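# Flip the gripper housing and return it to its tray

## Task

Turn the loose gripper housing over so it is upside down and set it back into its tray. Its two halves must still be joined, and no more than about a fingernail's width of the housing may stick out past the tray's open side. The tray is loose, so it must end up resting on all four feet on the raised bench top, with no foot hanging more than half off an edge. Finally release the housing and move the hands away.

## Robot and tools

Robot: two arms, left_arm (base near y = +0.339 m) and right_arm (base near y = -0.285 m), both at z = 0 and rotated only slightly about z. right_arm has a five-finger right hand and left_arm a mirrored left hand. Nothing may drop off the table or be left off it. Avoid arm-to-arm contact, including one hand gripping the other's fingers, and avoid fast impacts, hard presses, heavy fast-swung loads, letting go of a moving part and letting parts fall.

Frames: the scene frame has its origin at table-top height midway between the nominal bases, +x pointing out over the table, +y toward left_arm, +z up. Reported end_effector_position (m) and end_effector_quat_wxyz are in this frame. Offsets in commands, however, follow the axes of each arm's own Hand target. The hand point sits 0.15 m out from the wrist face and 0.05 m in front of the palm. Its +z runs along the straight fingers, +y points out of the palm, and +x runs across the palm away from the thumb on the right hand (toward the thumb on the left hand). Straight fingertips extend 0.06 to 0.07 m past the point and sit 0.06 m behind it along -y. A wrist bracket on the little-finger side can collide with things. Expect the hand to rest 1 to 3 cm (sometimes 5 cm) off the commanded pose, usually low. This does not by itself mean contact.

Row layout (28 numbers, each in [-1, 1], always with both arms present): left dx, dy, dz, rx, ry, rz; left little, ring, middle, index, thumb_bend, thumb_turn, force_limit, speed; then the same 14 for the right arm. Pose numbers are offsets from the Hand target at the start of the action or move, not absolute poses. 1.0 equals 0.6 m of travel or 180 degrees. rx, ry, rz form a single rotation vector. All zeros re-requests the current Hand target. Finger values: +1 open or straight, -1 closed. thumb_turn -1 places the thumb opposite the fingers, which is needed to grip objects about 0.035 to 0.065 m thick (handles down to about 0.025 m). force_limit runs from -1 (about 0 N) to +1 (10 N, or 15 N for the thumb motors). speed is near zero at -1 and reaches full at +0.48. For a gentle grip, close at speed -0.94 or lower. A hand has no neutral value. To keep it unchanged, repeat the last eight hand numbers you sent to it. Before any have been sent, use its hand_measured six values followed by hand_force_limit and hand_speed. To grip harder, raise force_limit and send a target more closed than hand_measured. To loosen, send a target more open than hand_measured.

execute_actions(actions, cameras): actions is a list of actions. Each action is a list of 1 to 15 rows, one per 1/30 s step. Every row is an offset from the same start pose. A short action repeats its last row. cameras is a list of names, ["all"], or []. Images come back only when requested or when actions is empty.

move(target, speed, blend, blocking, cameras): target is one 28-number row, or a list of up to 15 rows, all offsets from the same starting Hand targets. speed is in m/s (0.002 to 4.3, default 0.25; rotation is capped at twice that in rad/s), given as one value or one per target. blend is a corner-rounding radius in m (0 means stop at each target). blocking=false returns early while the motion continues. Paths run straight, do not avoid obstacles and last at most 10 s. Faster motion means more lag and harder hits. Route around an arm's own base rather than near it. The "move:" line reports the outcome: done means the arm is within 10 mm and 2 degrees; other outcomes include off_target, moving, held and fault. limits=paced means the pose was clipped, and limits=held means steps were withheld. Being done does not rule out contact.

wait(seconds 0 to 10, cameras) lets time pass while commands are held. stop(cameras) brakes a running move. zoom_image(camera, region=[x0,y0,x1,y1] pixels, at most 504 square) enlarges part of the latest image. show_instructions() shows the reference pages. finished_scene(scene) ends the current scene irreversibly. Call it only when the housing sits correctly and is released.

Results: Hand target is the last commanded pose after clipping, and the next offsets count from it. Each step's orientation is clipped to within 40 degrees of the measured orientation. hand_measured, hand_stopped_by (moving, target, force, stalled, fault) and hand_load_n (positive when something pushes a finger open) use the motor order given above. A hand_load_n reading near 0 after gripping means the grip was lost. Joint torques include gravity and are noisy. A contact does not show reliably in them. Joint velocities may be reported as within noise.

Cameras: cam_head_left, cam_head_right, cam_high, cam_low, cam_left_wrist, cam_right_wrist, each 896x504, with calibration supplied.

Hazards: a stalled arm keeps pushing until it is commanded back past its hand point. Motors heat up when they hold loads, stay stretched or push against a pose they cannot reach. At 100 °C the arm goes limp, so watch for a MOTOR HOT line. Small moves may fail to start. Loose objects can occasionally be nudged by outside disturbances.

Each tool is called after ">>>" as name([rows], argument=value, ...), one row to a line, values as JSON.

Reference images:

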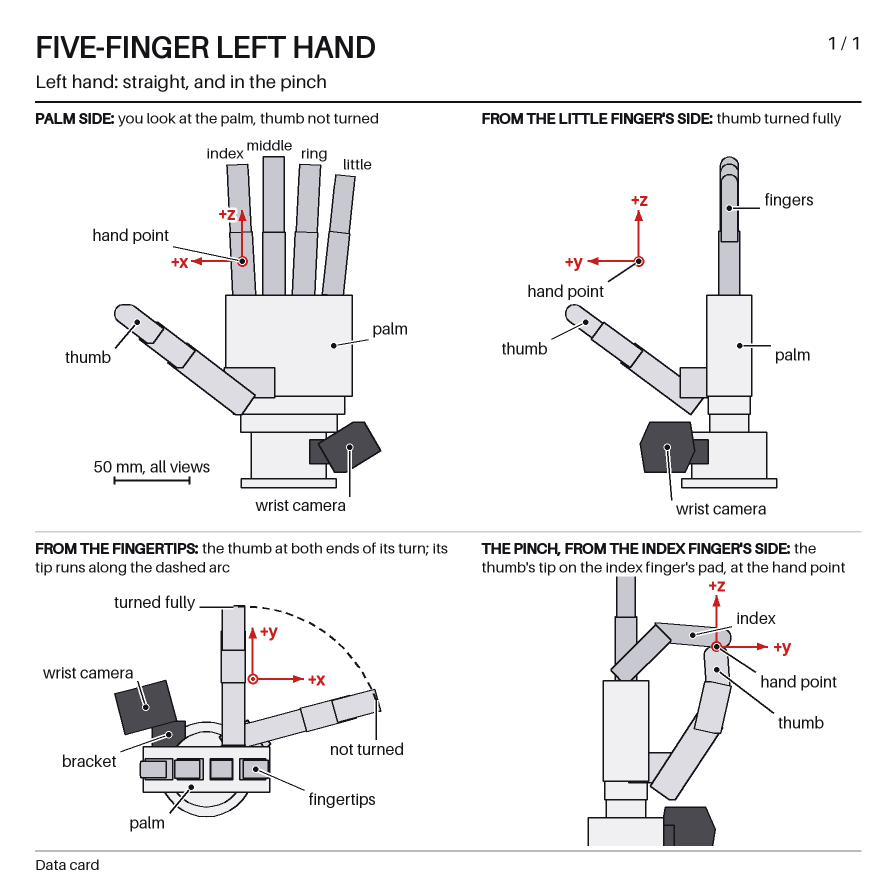

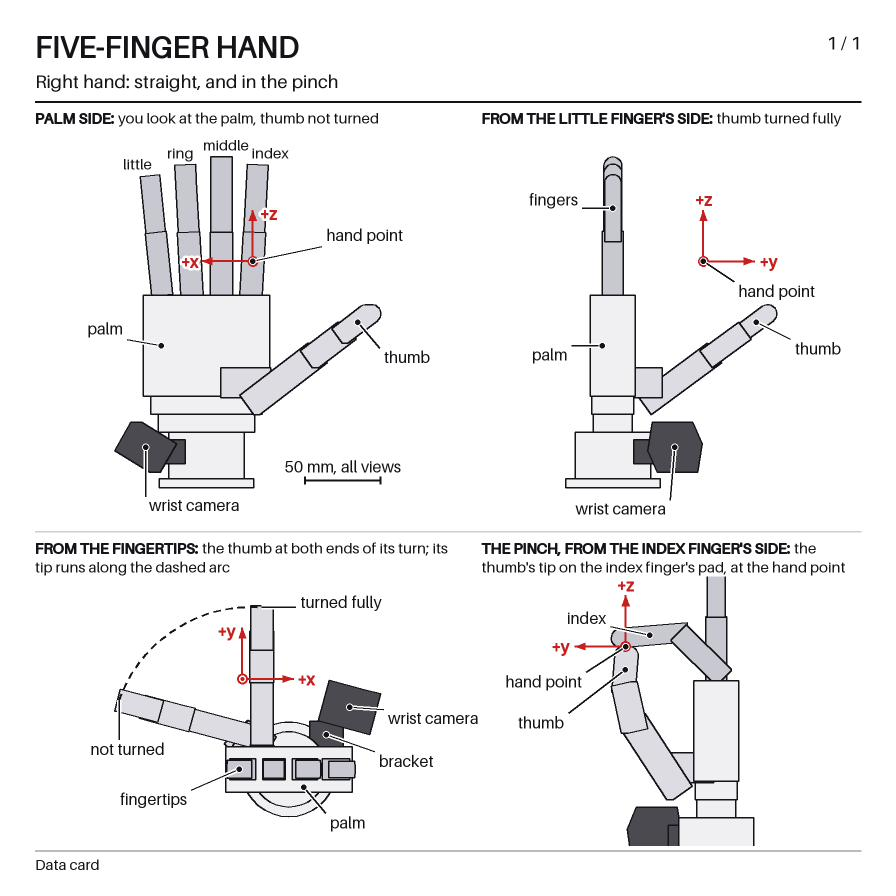

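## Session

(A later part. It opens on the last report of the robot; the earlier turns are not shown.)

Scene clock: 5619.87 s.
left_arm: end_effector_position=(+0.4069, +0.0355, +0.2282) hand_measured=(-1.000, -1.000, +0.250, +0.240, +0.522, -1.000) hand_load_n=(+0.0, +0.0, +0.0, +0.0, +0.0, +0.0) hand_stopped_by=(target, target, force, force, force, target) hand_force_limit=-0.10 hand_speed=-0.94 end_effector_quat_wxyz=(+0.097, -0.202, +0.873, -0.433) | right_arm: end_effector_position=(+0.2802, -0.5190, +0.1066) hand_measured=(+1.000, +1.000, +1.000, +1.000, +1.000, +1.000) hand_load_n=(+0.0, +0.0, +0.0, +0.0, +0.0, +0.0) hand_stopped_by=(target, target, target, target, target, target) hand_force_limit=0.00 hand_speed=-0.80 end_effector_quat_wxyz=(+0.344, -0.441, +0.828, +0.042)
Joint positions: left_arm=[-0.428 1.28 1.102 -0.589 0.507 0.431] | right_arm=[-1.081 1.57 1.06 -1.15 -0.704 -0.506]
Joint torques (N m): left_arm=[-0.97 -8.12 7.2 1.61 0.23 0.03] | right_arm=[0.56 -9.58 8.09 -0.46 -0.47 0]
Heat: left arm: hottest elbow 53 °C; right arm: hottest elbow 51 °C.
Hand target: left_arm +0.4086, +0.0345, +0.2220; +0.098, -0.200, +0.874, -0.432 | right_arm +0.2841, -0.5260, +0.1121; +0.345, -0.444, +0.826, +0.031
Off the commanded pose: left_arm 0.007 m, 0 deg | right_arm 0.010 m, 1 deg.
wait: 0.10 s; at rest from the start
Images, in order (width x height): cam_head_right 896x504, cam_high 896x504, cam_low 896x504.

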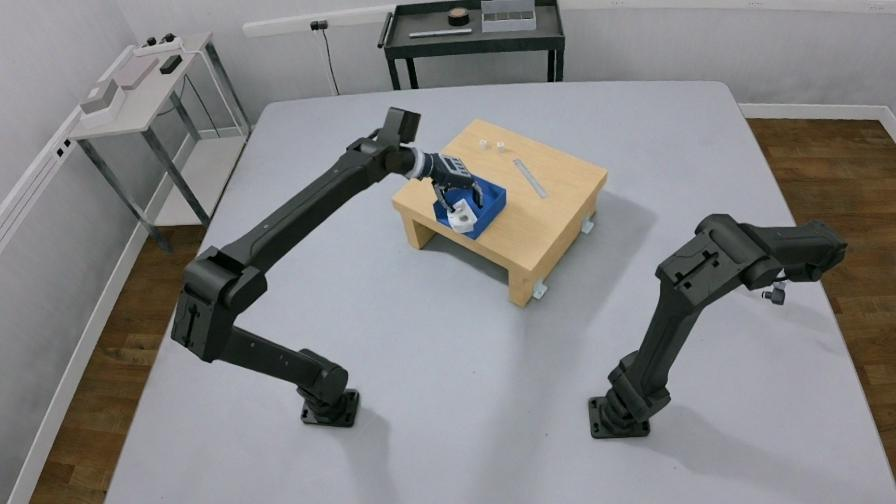

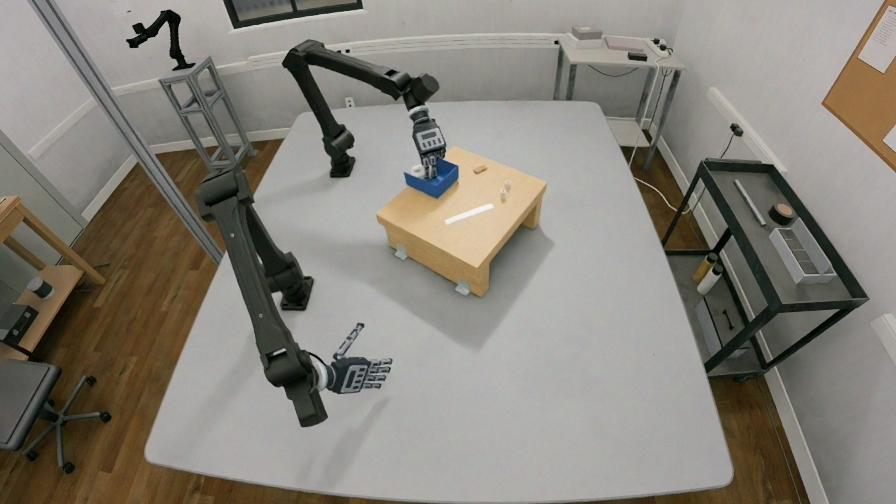

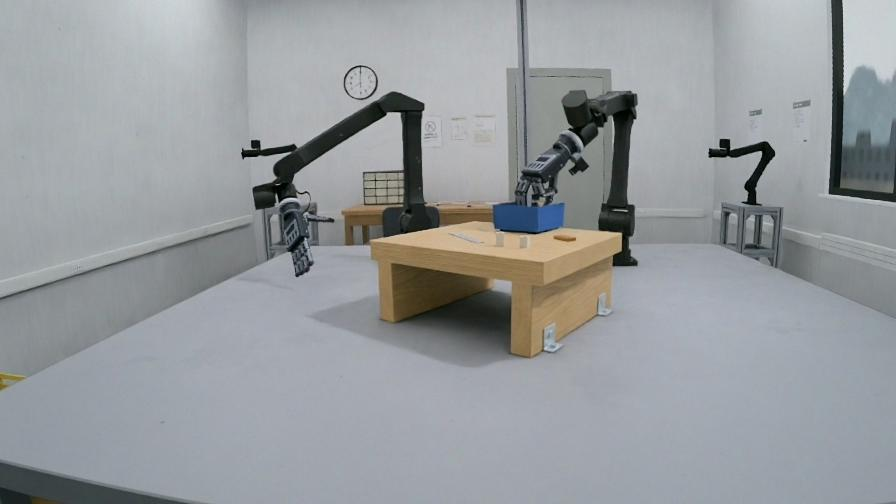

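>>> move(target=[0.0,-0.1456,-0.1113,0,0,0,-1,-1,0.21,0.21,0.46,-1,-0.1,-0.94,0,0,0,0,0,0,1,1,1,1,1,1,0,-0.8], speed=0.06, cameras=["cam_left_wrist","cam_head_left","cam_head_right","cam_high"])

>>> zoom_image(camera="cam_left_wrist", region=[220, 50, 540, 390])

>>> zoom_image(camera="cam_head_left", region=[420, 170, 500, 240])

>>> zoom_image(camera="cam_head_right", region=[430, 170, 510, 240])

>>> zoom_image(camera="cam_high", region=[400, 150, 460, 200])

Scene clock: 5681.17 s.
left_arm: end_effector_position=(+0.3989, +0.0395, +0.2979) hand_measured=(-1.000, -1.000, +0.250, +0.240, +0.522, -1.000) hand_load_n=(+0.0, +0.0, +0.0, +0.0, +0.0, +0.0) hand_stopped_by=(target, target, force, force, force, target) hand_force_limit=-0.10 hand_speed=-0.94 end_effector_quat_wxyz=(+0.075, -0.213, +0.882, -0.414) | right_arm: end_effector_position=(+0.2802, -0.5190, +0.1066) hand_measured=(+1.000, +1.000, +1.000, +1.000, +1.000, +1.000) hand_load_n=(+0.0, +0.0, +0.0, +0.0, +0.0, -0.5) hand_stopped_by=(target, target, target, target, target, target) hand_force_limit=0.00 hand_speed=-0.80 end_effector_quat_wxyz=(+0.344, -0.441, +0.828, +0.042)
Joint positions: left_arm=[-0.428 1.278 1.304 -0.856 0.507 0.431] | right_arm=[-1.081 1.57 1.06 -1.15 -0.704 -0.506]
Joint torques (N m): left_arm=[-0.97 -9.47 12.16 0.72 0.25 0.03] | right_arm=[0.56 -9.58 8.09 -0.47 -0.47 0]
Motor temperatures (°C): left_arm=[35 36 55 34 38 32] | right_arm=[37 39 51 35 35 33]
Heat: left arm: hottest elbow 55 °C; right arm: hottest elbow 51 °C.
Hand target: left_arm +0.4087, +0.0344, +0.3318; +0.098, -0.200, +0.874, -0.432 | right_arm +0.2841, -0.5260, +0.1121; +0.345, -0.444, +0.826, +0.031
Off the commanded pose: left_arm 0.036 m, 4 deg | right_arm 0.010 m, 1 deg.
move: off_target (left_arm)
camera_calibration:
cam_left_wrist: T_world_to_cam=[[0.0359391, -0.689036, 0.723836, -0.197637], [-0.976593, 0.12949, 0.171753, 0.332288], [-0.212074, -0.713065, -0.668253, 0.42575], [0, 0, 0, 1]] pos_world=[0.421903, 0.124381, 0.370495]
Images, in order (width x height): cam_head_left 896x504, cam_head_right 896x504, cam_high 896x504, cam_left_wrist 896x504.

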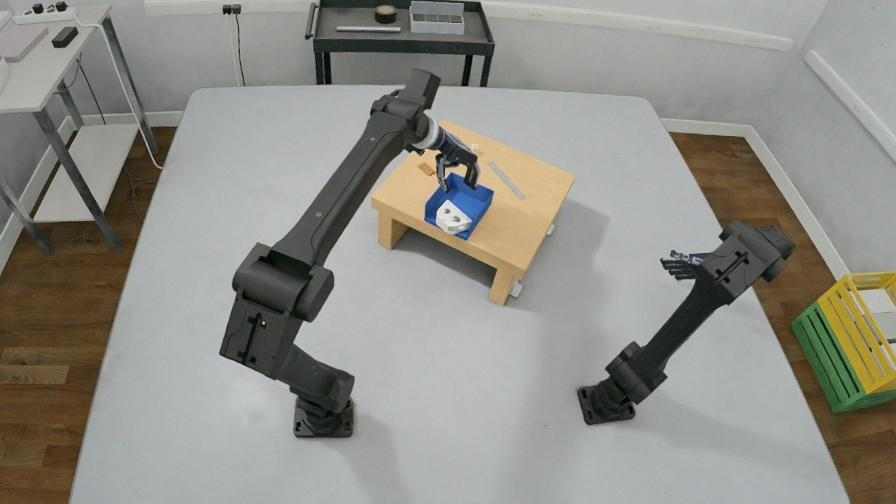

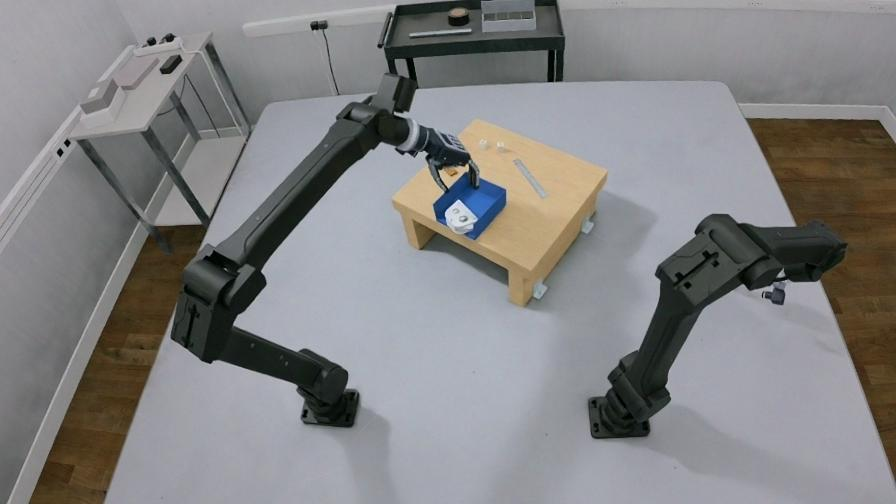

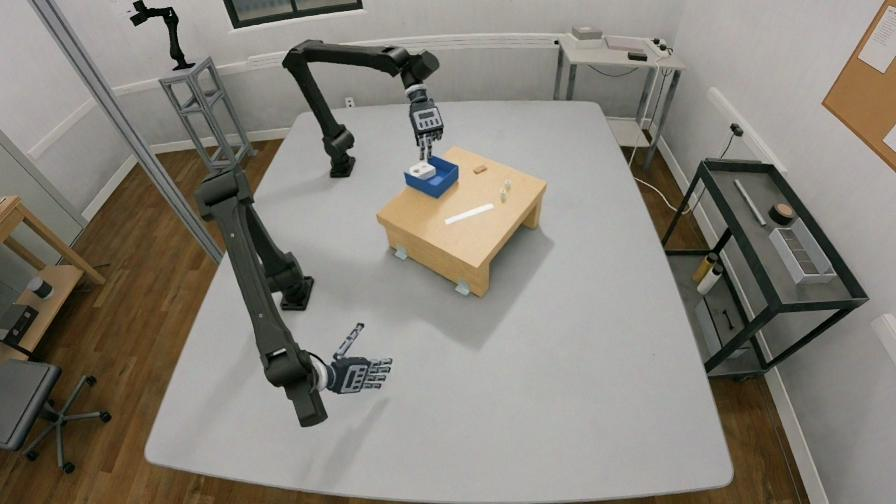

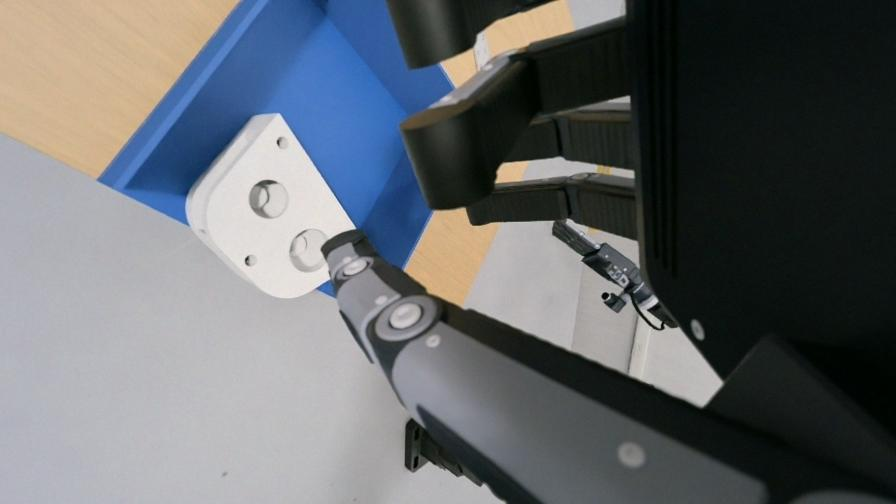

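Scaled by 1.482 from the camera's 896x504 image, which has a finer 1280x720 frame.

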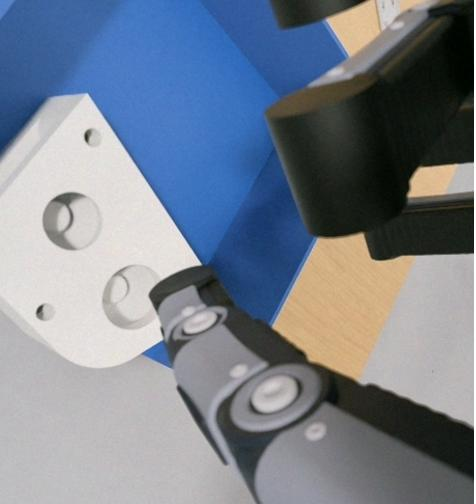

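Scaled by 6.300 from the camera's 896x504 image, which has a finer 1280x720 frame.

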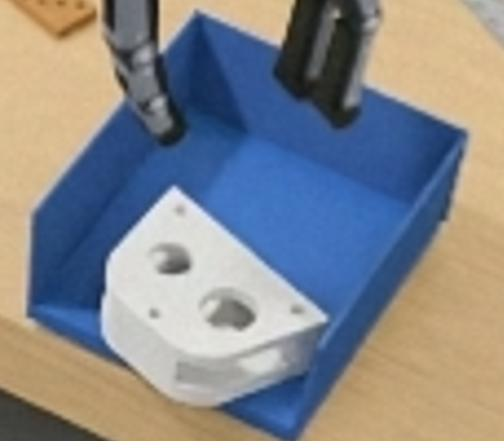

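Scaled by 6.300 from the camera's 896x504 image, which has a finer 1280x720 frame.

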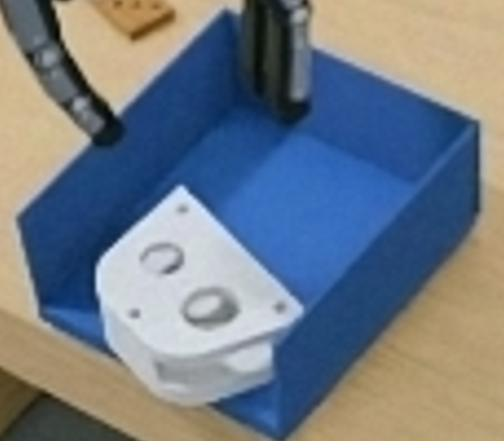

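Scaled by 8.400 from the camera's 896x504 image, which has a finer 1280x720 frame.

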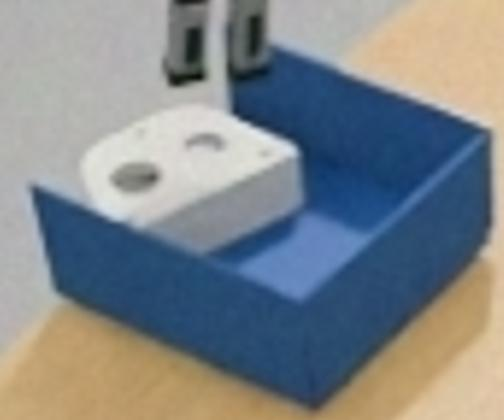

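>>> move(target=[0.0594,0.0534,-0.0374,0.0689,-0.0683,-0.0414,-1,-1,-1,-1,1,-1,-0.1,-0.3,0,0,0,0,0,0,1,1,1,1,1,1,0,-0.8], speed=0.08, cameras=["cam_left_wrist","cam_head_left"])

>>> zoom_image(camera="cam_head_left", region=[420, 170, 500, 240])

Scene clock: 5779.07 s.
left_arm: end_effector_position=(+0.3625, +0.0551, +0.3184) hand_measured=(-1.000, -1.000, -1.000, -1.000, +1.000, -1.000) hand_load_n=(+0.0, +0.0, +0.0, +0.0, +0.0, +0.0) hand_stopped_by=(target, target, target, target, target, target) hand_force_limit=-0.10 hand_speed=-0.30 end_effector_quat_wxyz=(+0.183, -0.289, +0.797, -0.499) | right_arm: end_effector_position=(+0.2802, -0.5190, +0.1066) hand_measured=(+1.000, +1.000, +1.000, +1.000, +1.000, +1.000) hand_load_n=(+0.0, +0.0, +0.0, +0.0, +0.0, +0.0) hand_stopped_by=(target, target, target, target, target, target) hand_force_limit=0.00 hand_speed=-0.80 end_effector_quat_wxyz=(+0.344, -0.441, +0.828, +0.042)
Joint positions: left_arm=[-0.468 0.965 0.994 -0.508 0.328 0.169] | right_arm=[-1.081 1.57 1.06 -1.15 -0.704 -0.506]
Joint torques (N m): left_arm=[-1.26 -5.25 7.45 1.92 0.03 -0.13] | right_arm=[0.56 -9.58 8.09 -0.46 -0.47 0]
Motor temperatures (°C): left_arm=[35 37 64 34 38 32] | right_arm=[37 39 51 35 35 33]
Heat: left arm: hottest elbow 64 °C; right arm: hottest elbow 51 °C.
Hand target: left_arm +0.3603, +0.0525, +0.3200; +0.184, -0.289, +0.792, -0.505 | right_arm +0.2841, -0.5260, +0.1121; +0.345, -0.444, +0.826, +0.031
Off the commanded pose: left_arm 0.004 m, 1 deg | right_arm 0.010 m, 1 deg.
move: done
camera_calibration:
cam_left_wrist: T_world_to_cam=[[0.0497078, -0.530462, 0.84625, -0.253215], [-0.994737, -0.102304, -0.00569858, 0.367089], [0.089598, -0.841513, -0.532755, 0.297454], [0, 0, 0, 1]] pos_world=[0.351093, 0.153545, 0.374846]
Images, in order (width x height): cam_head_left 896x504, cam_left_wrist 896x504.

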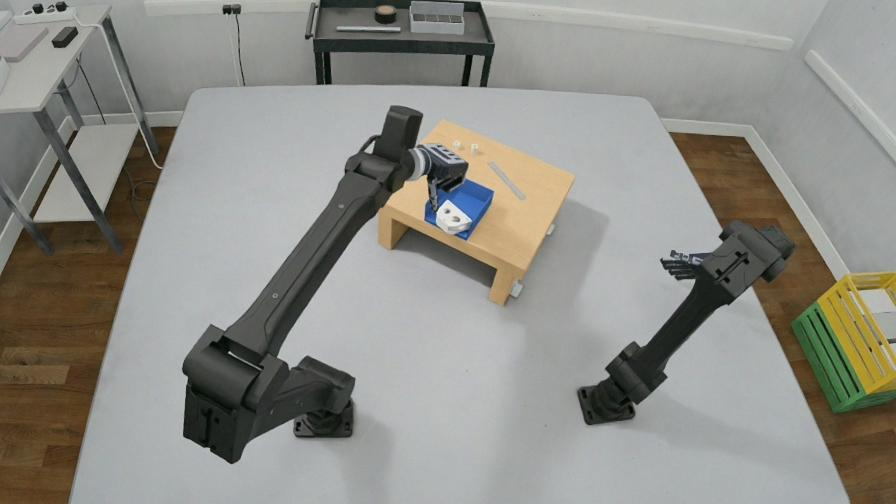

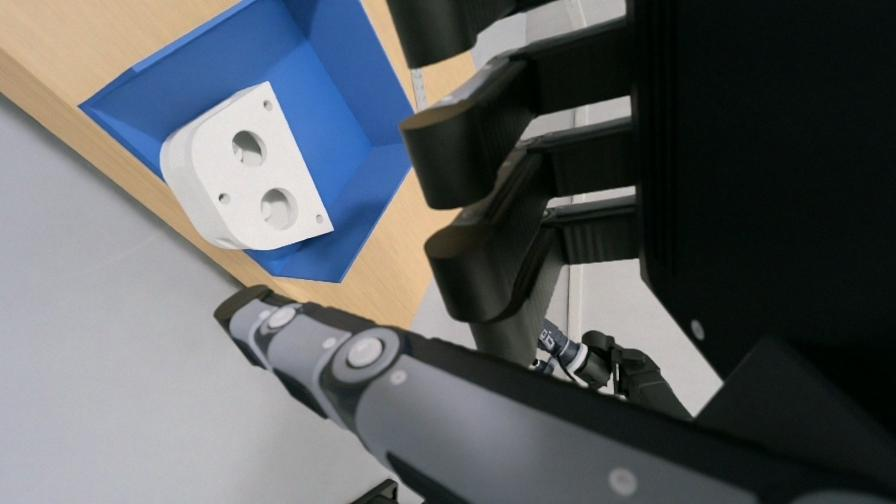

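Scaled by 6.300 from the camera's 896x504 image, which has a finer 1280x720 frame.

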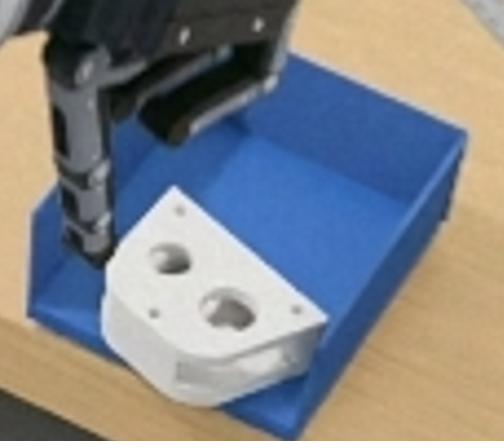

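>>> zoom_image(camera="cam_left_wrist", region=[70, 60, 350, 330])

Scaled by 1.800 from the camera's 896x504 image, which has a finer 1280x720 frame.

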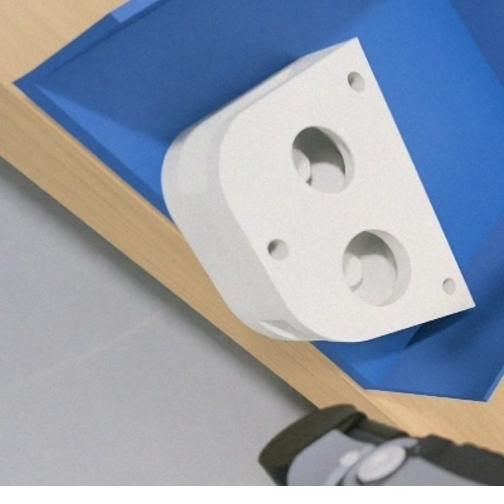

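>>> move(target=[0.0,0.1563,0.0729,0,0,0,-1,-1,-1,-1,1,-1,-0.1,-0.3,0,0,0,0,0,0,1,1,1,1,1,1,0,-0.8], speed=0.08, cameras=["cam_left_wrist","cam_head_left"])

>>> zoom_image(camera="cam_head_left", region=[420, 170, 500, 240])

>>> zoom_image(camera="cam_left_wrist", region=[70, 0, 400, 330])

Scene clock: 5821.53 s.
left_arm: end_effector_position=(+0.3609, +0.0561, +0.2191) hand_measured=(-1.000, -1.000, -1.000, -1.000, +1.000, -1.000) hand_load_n=(+0.0, +0.0, +0.0, +0.0, +0.0, +0.0) hand_stopped_by=(target, target, target, target, target, target) hand_force_limit=-0.10 hand_speed=-0.30 end_effector_quat_wxyz=(+0.186, -0.287, +0.794, -0.502) | right_arm: end_effector_position=(+0.2802, -0.5190, +0.1066) hand_measured=(+1.000, +1.000, +1.000, +1.000, +1.000, +1.000) hand_load_n=(+0.0, +0.0, +0.0, +0.0, +0.0, +0.0) hand_stopped_by=(target, target, target, target, target, target) hand_force_limit=0.00 hand_speed=-0.80 end_effector_quat_wxyz=(+0.344, -0.441, +0.828, +0.042)
Joint positions: left_arm=[-0.468 0.986 0.738 -0.219 0.327 0.168] | right_arm=[-1.081 1.57 1.06 -1.15 -0.704 -0.506]
Joint torques (N m): left_arm=[-1.32 -4.13 7.43 1.92 0.03 -0.14] | right_arm=[0.56 -9.58 8.08 -0.46 -0.47 0]
Motor temperatures (°C): left_arm=[35 36 57 34 38 32] | right_arm=[37 39 51 35 35 33]
Heat: left arm: hottest elbow 57 °C; right arm: hottest elbow 51 °C.
Hand target: left_arm +0.3603, +0.0525, +0.2168; +0.184, -0.289, +0.792, -0.505 | right_arm +0.2841, -0.5260, +0.1121; +0.345, -0.444, +0.826, +0.031
Off the commanded pose: left_arm 0.004 m, 0 deg | right_arm 0.010 m, 1 deg.
move: done
camera_calibration:
cam_left_wrist: T_world_to_cam=[[0.0420295, -0.525581, 0.849704, -0.166822], [-0.994539, -0.103321, -0.014715, 0.366945], [0.0955259, -0.844446, -0.527054, 0.242292], [0, 0, 0, 1]] pos_world=[0.348808, 0.154837, 0.27485]
Images, in order (width x height): cam_head_left 896x504, cam_left_wrist 896x504.

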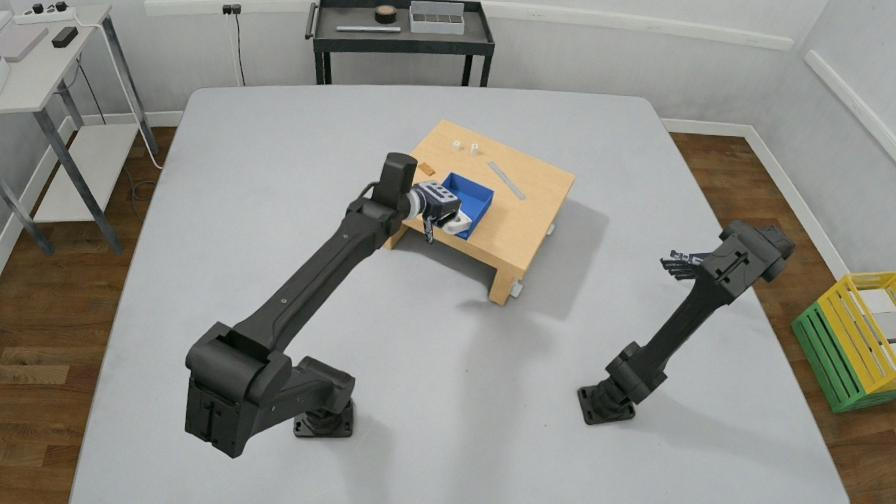

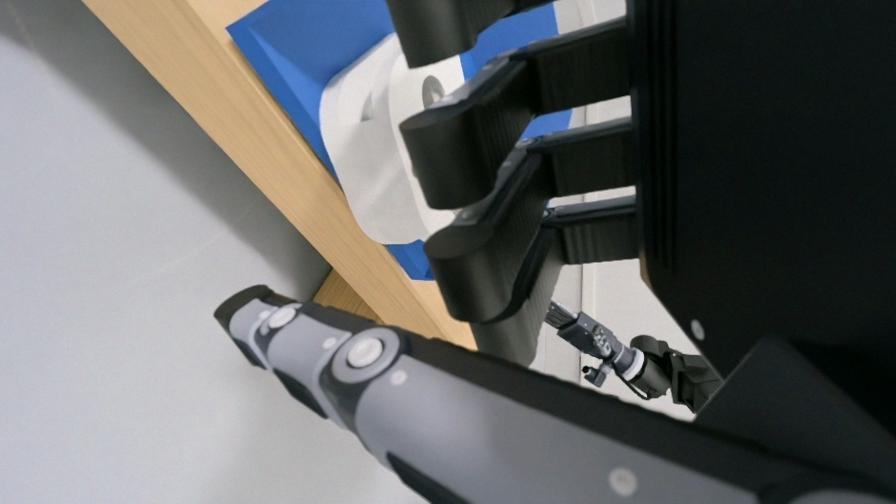

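Scaled by 6.300 from the camera's 896x504 image, which has a finer 1280x720 frame.

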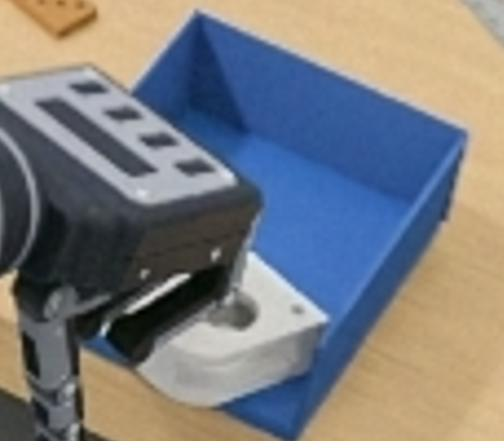

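Scaled by 1.527 from the camera's 896x504 image, which has a finer 1280x720 frame.

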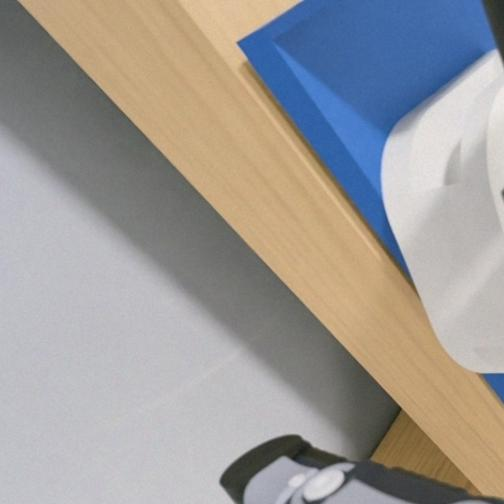

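>>> zoom_image(camera="cam_head_left", region=[405, 195, 475, 255])

>>> wait(seconds=0.1, cameras=["cam_low","cam_high","cam_head_right"])

>>> zoom_image(camera="cam_low", region=[480, 180, 620, 270])

>>> zoom_image(camera="cam_head_right", region=[405, 195, 475, 255])

Scaled by 7.200 from the camera's 896x504 image, which has a finer 1280x720 frame.

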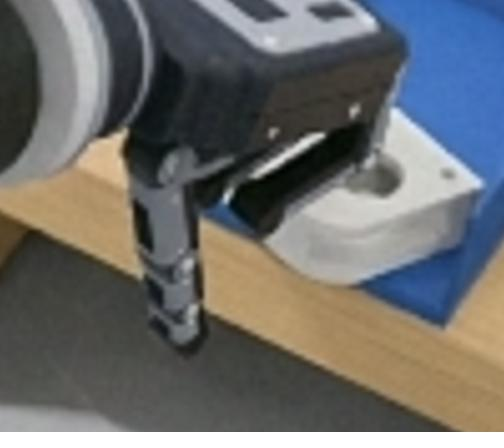

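Scene clock: 5849.90 s.
left_arm: end_effector_position=(+0.3609, +0.0561, +0.2191) hand_measured=(-1.000, -1.000, -1.000, -1.000, +1.000, -1.000) hand_load_n=(+0.0, +0.0, +0.0, +0.0, +0.0, +0.0) hand_stopped_by=(target, target, target, target, target, target) hand_force_limit=-0.10 hand_speed=-0.30 end_effector_quat_wxyz=(+0.186, -0.288, +0.794, -0.502) | right_arm: end_effector_position=(+0.2802, -0.5190, +0.1066) hand_measured=(+1.000, +1.000, +1.000, +1.000, +1.000, +1.000) hand_load_n=(+0.0, +0.0, +0.0, +0.0, +0.0, +0.0) hand_stopped_by=(target, target, target, target, target, target) hand_force_limit=0.00 hand_speed=-0.80 end_effector_quat_wxyz=(+0.344, -0.441, +0.828, +0.042)
Joint positions: left_arm=[-0.468 0.986 0.738 -0.219 0.327 0.167] | right_arm=[-1.081 1.57 1.06 -1.15 -0.704 -0.506]
Joint torques (N m): left_arm=[-1.38 -4.19 7.45 1.94 0.03 -0.14] | right_arm=[0.56 -9.64 8.08 -0.46 -0.47 0]
Motor temperatures (°C): left_arm=[35 36 57 34 38 32] | right_arm=[37 39 51 35 35 33]
Heat: left arm: hottest elbow 57 °C; right arm: hottest elbow 51 °C.
Hand target: left_arm +0.3603, +0.0525, +0.2168; +0.184, -0.289, +0.792, -0.505 | right_arm +0.2841, -0.5260, +0.1121; +0.345, -0.444, +0.826, +0.031
Off the commanded pose: left_arm 0.004 m, 0 deg | right_arm 0.010 m, 1 deg.
wait: 0.10 s; at rest from the start
Images, in order (width x height): cam_head_right 896x504, cam_high 896x504, cam_low 896x504.

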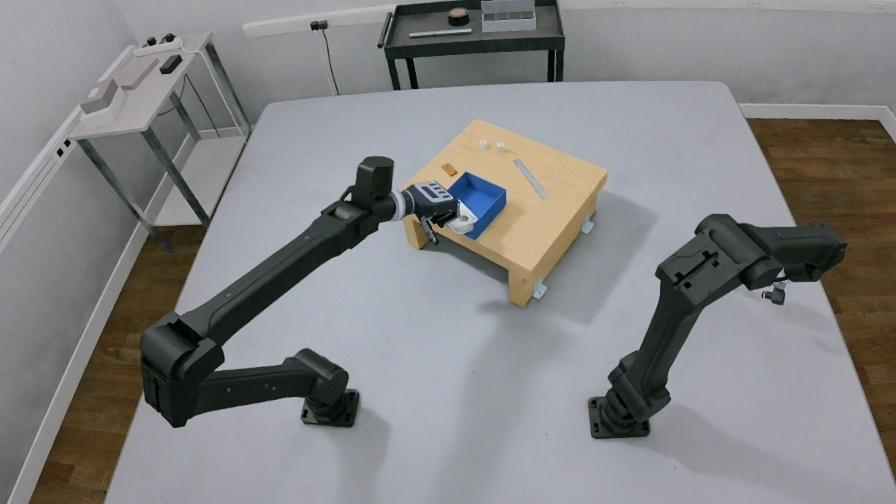

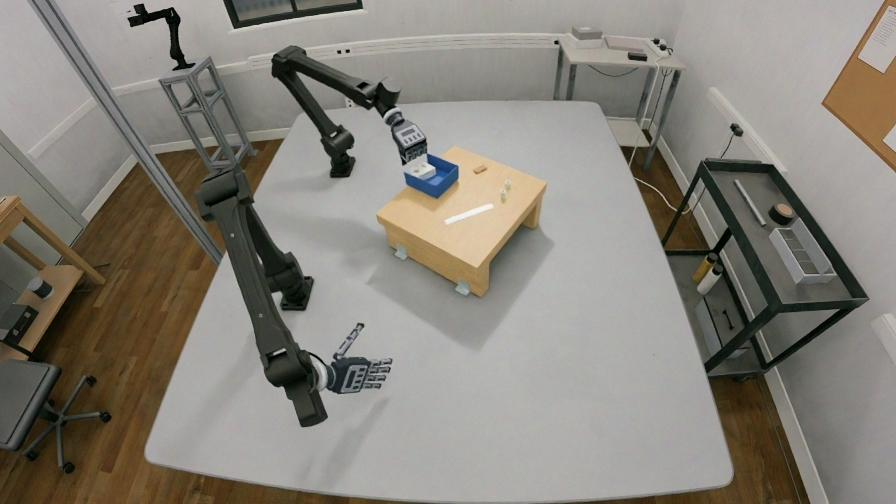

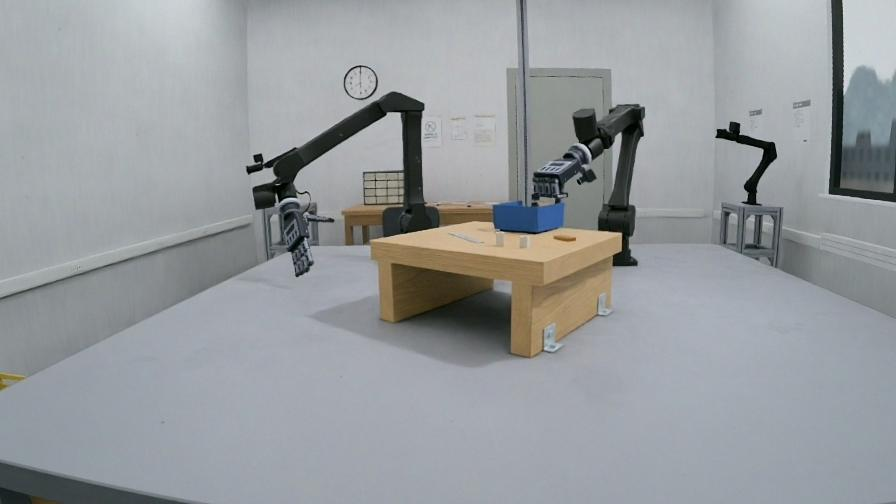

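Scaled by 3.600 from the camera's 896x504 image, which has a finer 1280x720 frame.

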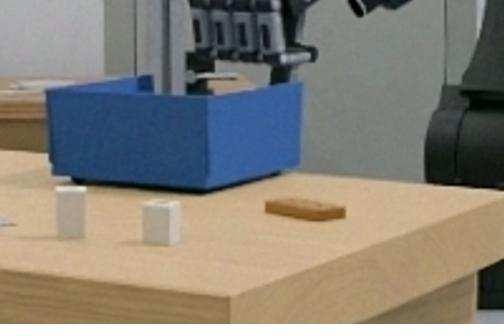

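Scaled by 7.200 from the camera's 896x504 image, which has a finer 1280x720 frame.

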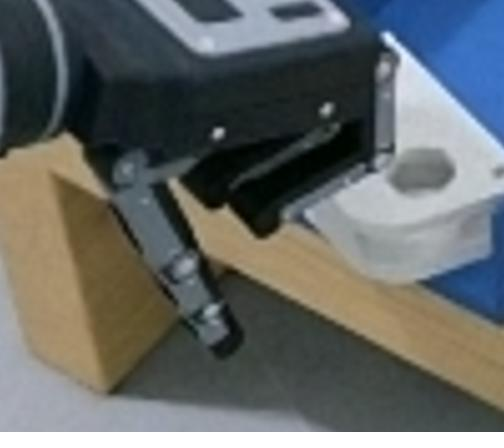

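>>> move(target=[-0.0131,-0.0264,0.0409,0,0,0,-1,-1,-1,-1,1,-1,-0.1,-0.3,0,0,0,0,0,0,1,1,1,1,1,1,0,-0.8], speed=0.03, cameras=["cam_left_wrist","cam_head_left","cam_head_right"])

>>> zoom_image(camera="cam_head_left", region=[405, 195, 475, 255])

>>> zoom_image(camera="cam_head_right", region=[420, 185, 490, 245])

>>> zoom_image(camera="cam_left_wrist", region=[150, 0, 480, 330])

Scene clock: 5877.73 s.
left_arm: end_effector_position=(+0.3682, +0.0493, +0.1914) hand_measured=(-1.000, -1.000, -1.000, -1.000, +1.000, -1.000) hand_load_n=(+0.5, +0.0, +0.0, +0.0, +0.0, +0.0) hand_stopped_by=(target, target, target, target, target, target) hand_force_limit=-0.10 hand_speed=-0.30 end_effector_quat_wxyz=(+0.170, -0.297, +0.805, -0.485) | right_arm: end_effector_position=(+0.2802, -0.5190, +0.1066) hand_measured=(+1.000, +1.000, +1.000, +1.000, +1.000, +1.000) hand_load_n=(+0.0, +0.0, +0.0, +0.0, +0.0, +0.0) hand_stopped_by=(target, target, target, target, target, target) hand_force_limit=0.00 hand_speed=-0.80 end_effector_quat_wxyz=(+0.344, -0.441, +0.828, +0.042)
Joint positions: left_arm=[-0.475 1.063 0.738 -0.195 0.321 0.164] | right_arm=[-1.081 1.57 1.06 -1.15 -0.704 -0.506]
Joint torques (N m): left_arm=[-1.44 -4.48 11.63 1.78 0.04 -0.15] | right_arm=[0.56 -9.58 8.09 -0.46 -0.47 0]
Motor temperatures (°C): left_arm=[35 36 56 34 38 32] | right_arm=[37 39 51 35 35 33]
Heat: left arm: hottest elbow 56 °C; right arm: hottest elbow 51 °C.
Hand target: left_arm +0.3849, +0.0353, +0.2209; +0.184, -0.289, +0.792, -0.505 | right_arm +0.2841, -0.5260, +0.1121; +0.345, -0.444, +0.826, +0.031
Off the commanded pose: left_arm 0.037 m, 3 deg | right_arm 0.010 m, 1 deg.
move: off_target (left_arm)
camera_calibration:
cam_left_wrist: T_world_to_cam=[[0.0818018, -0.547545, 0.832768, -0.15745], [-0.994226, -0.103051, 0.0299055, 0.364376], [0.0694431, -0.830406, -0.552814, 0.234992], [0, 0, 0, 1]] pos_world=[0.358834, 0.146477, 0.250129]
Images, in order (width x height): cam_head_left 896x504, cam_head_right 896x504, cam_left_wrist 896x504.

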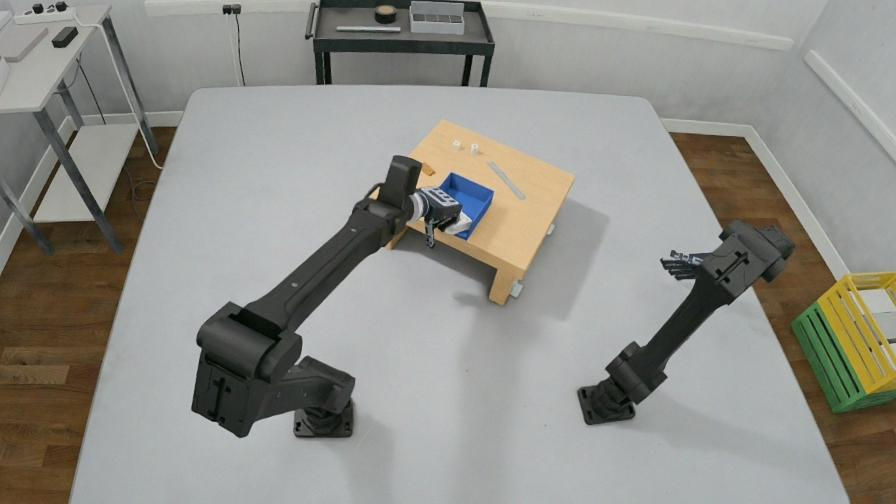

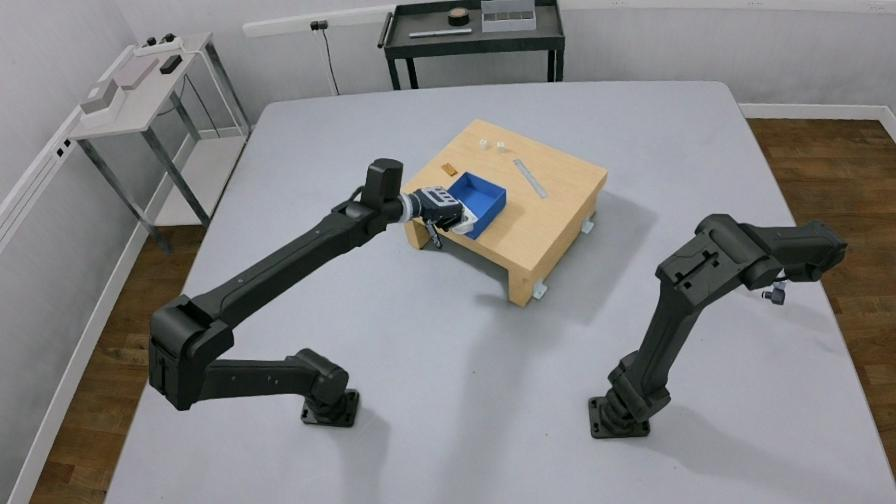

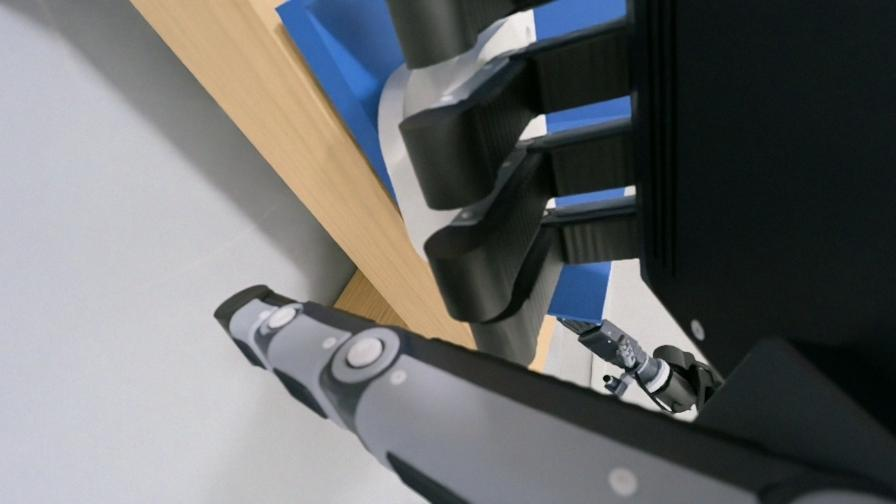

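Scaled by 7.200 from the camera's 896x504 image, which has a finer 1280x720 frame.

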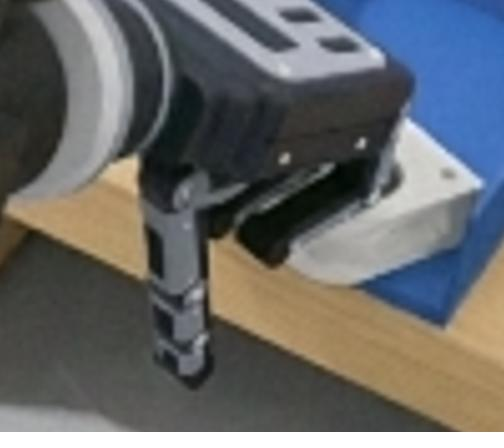

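Scaled by 7.200 from the camera's 896x504 image, which has a finer 1280x720 frame.

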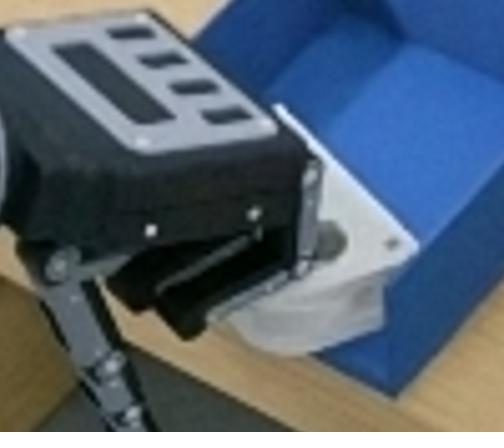

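Scaled by 1.527 from the camera's 896x504 image, which has a finer 1280x720 frame.

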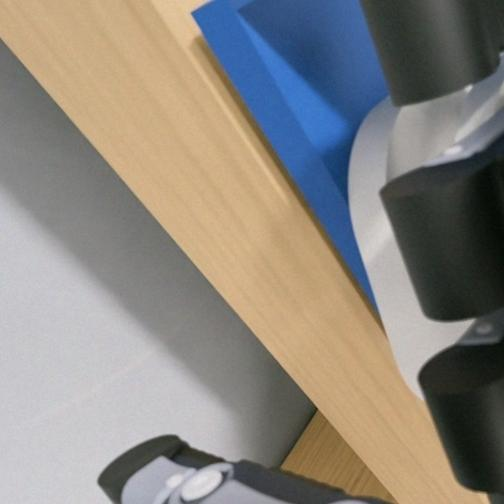

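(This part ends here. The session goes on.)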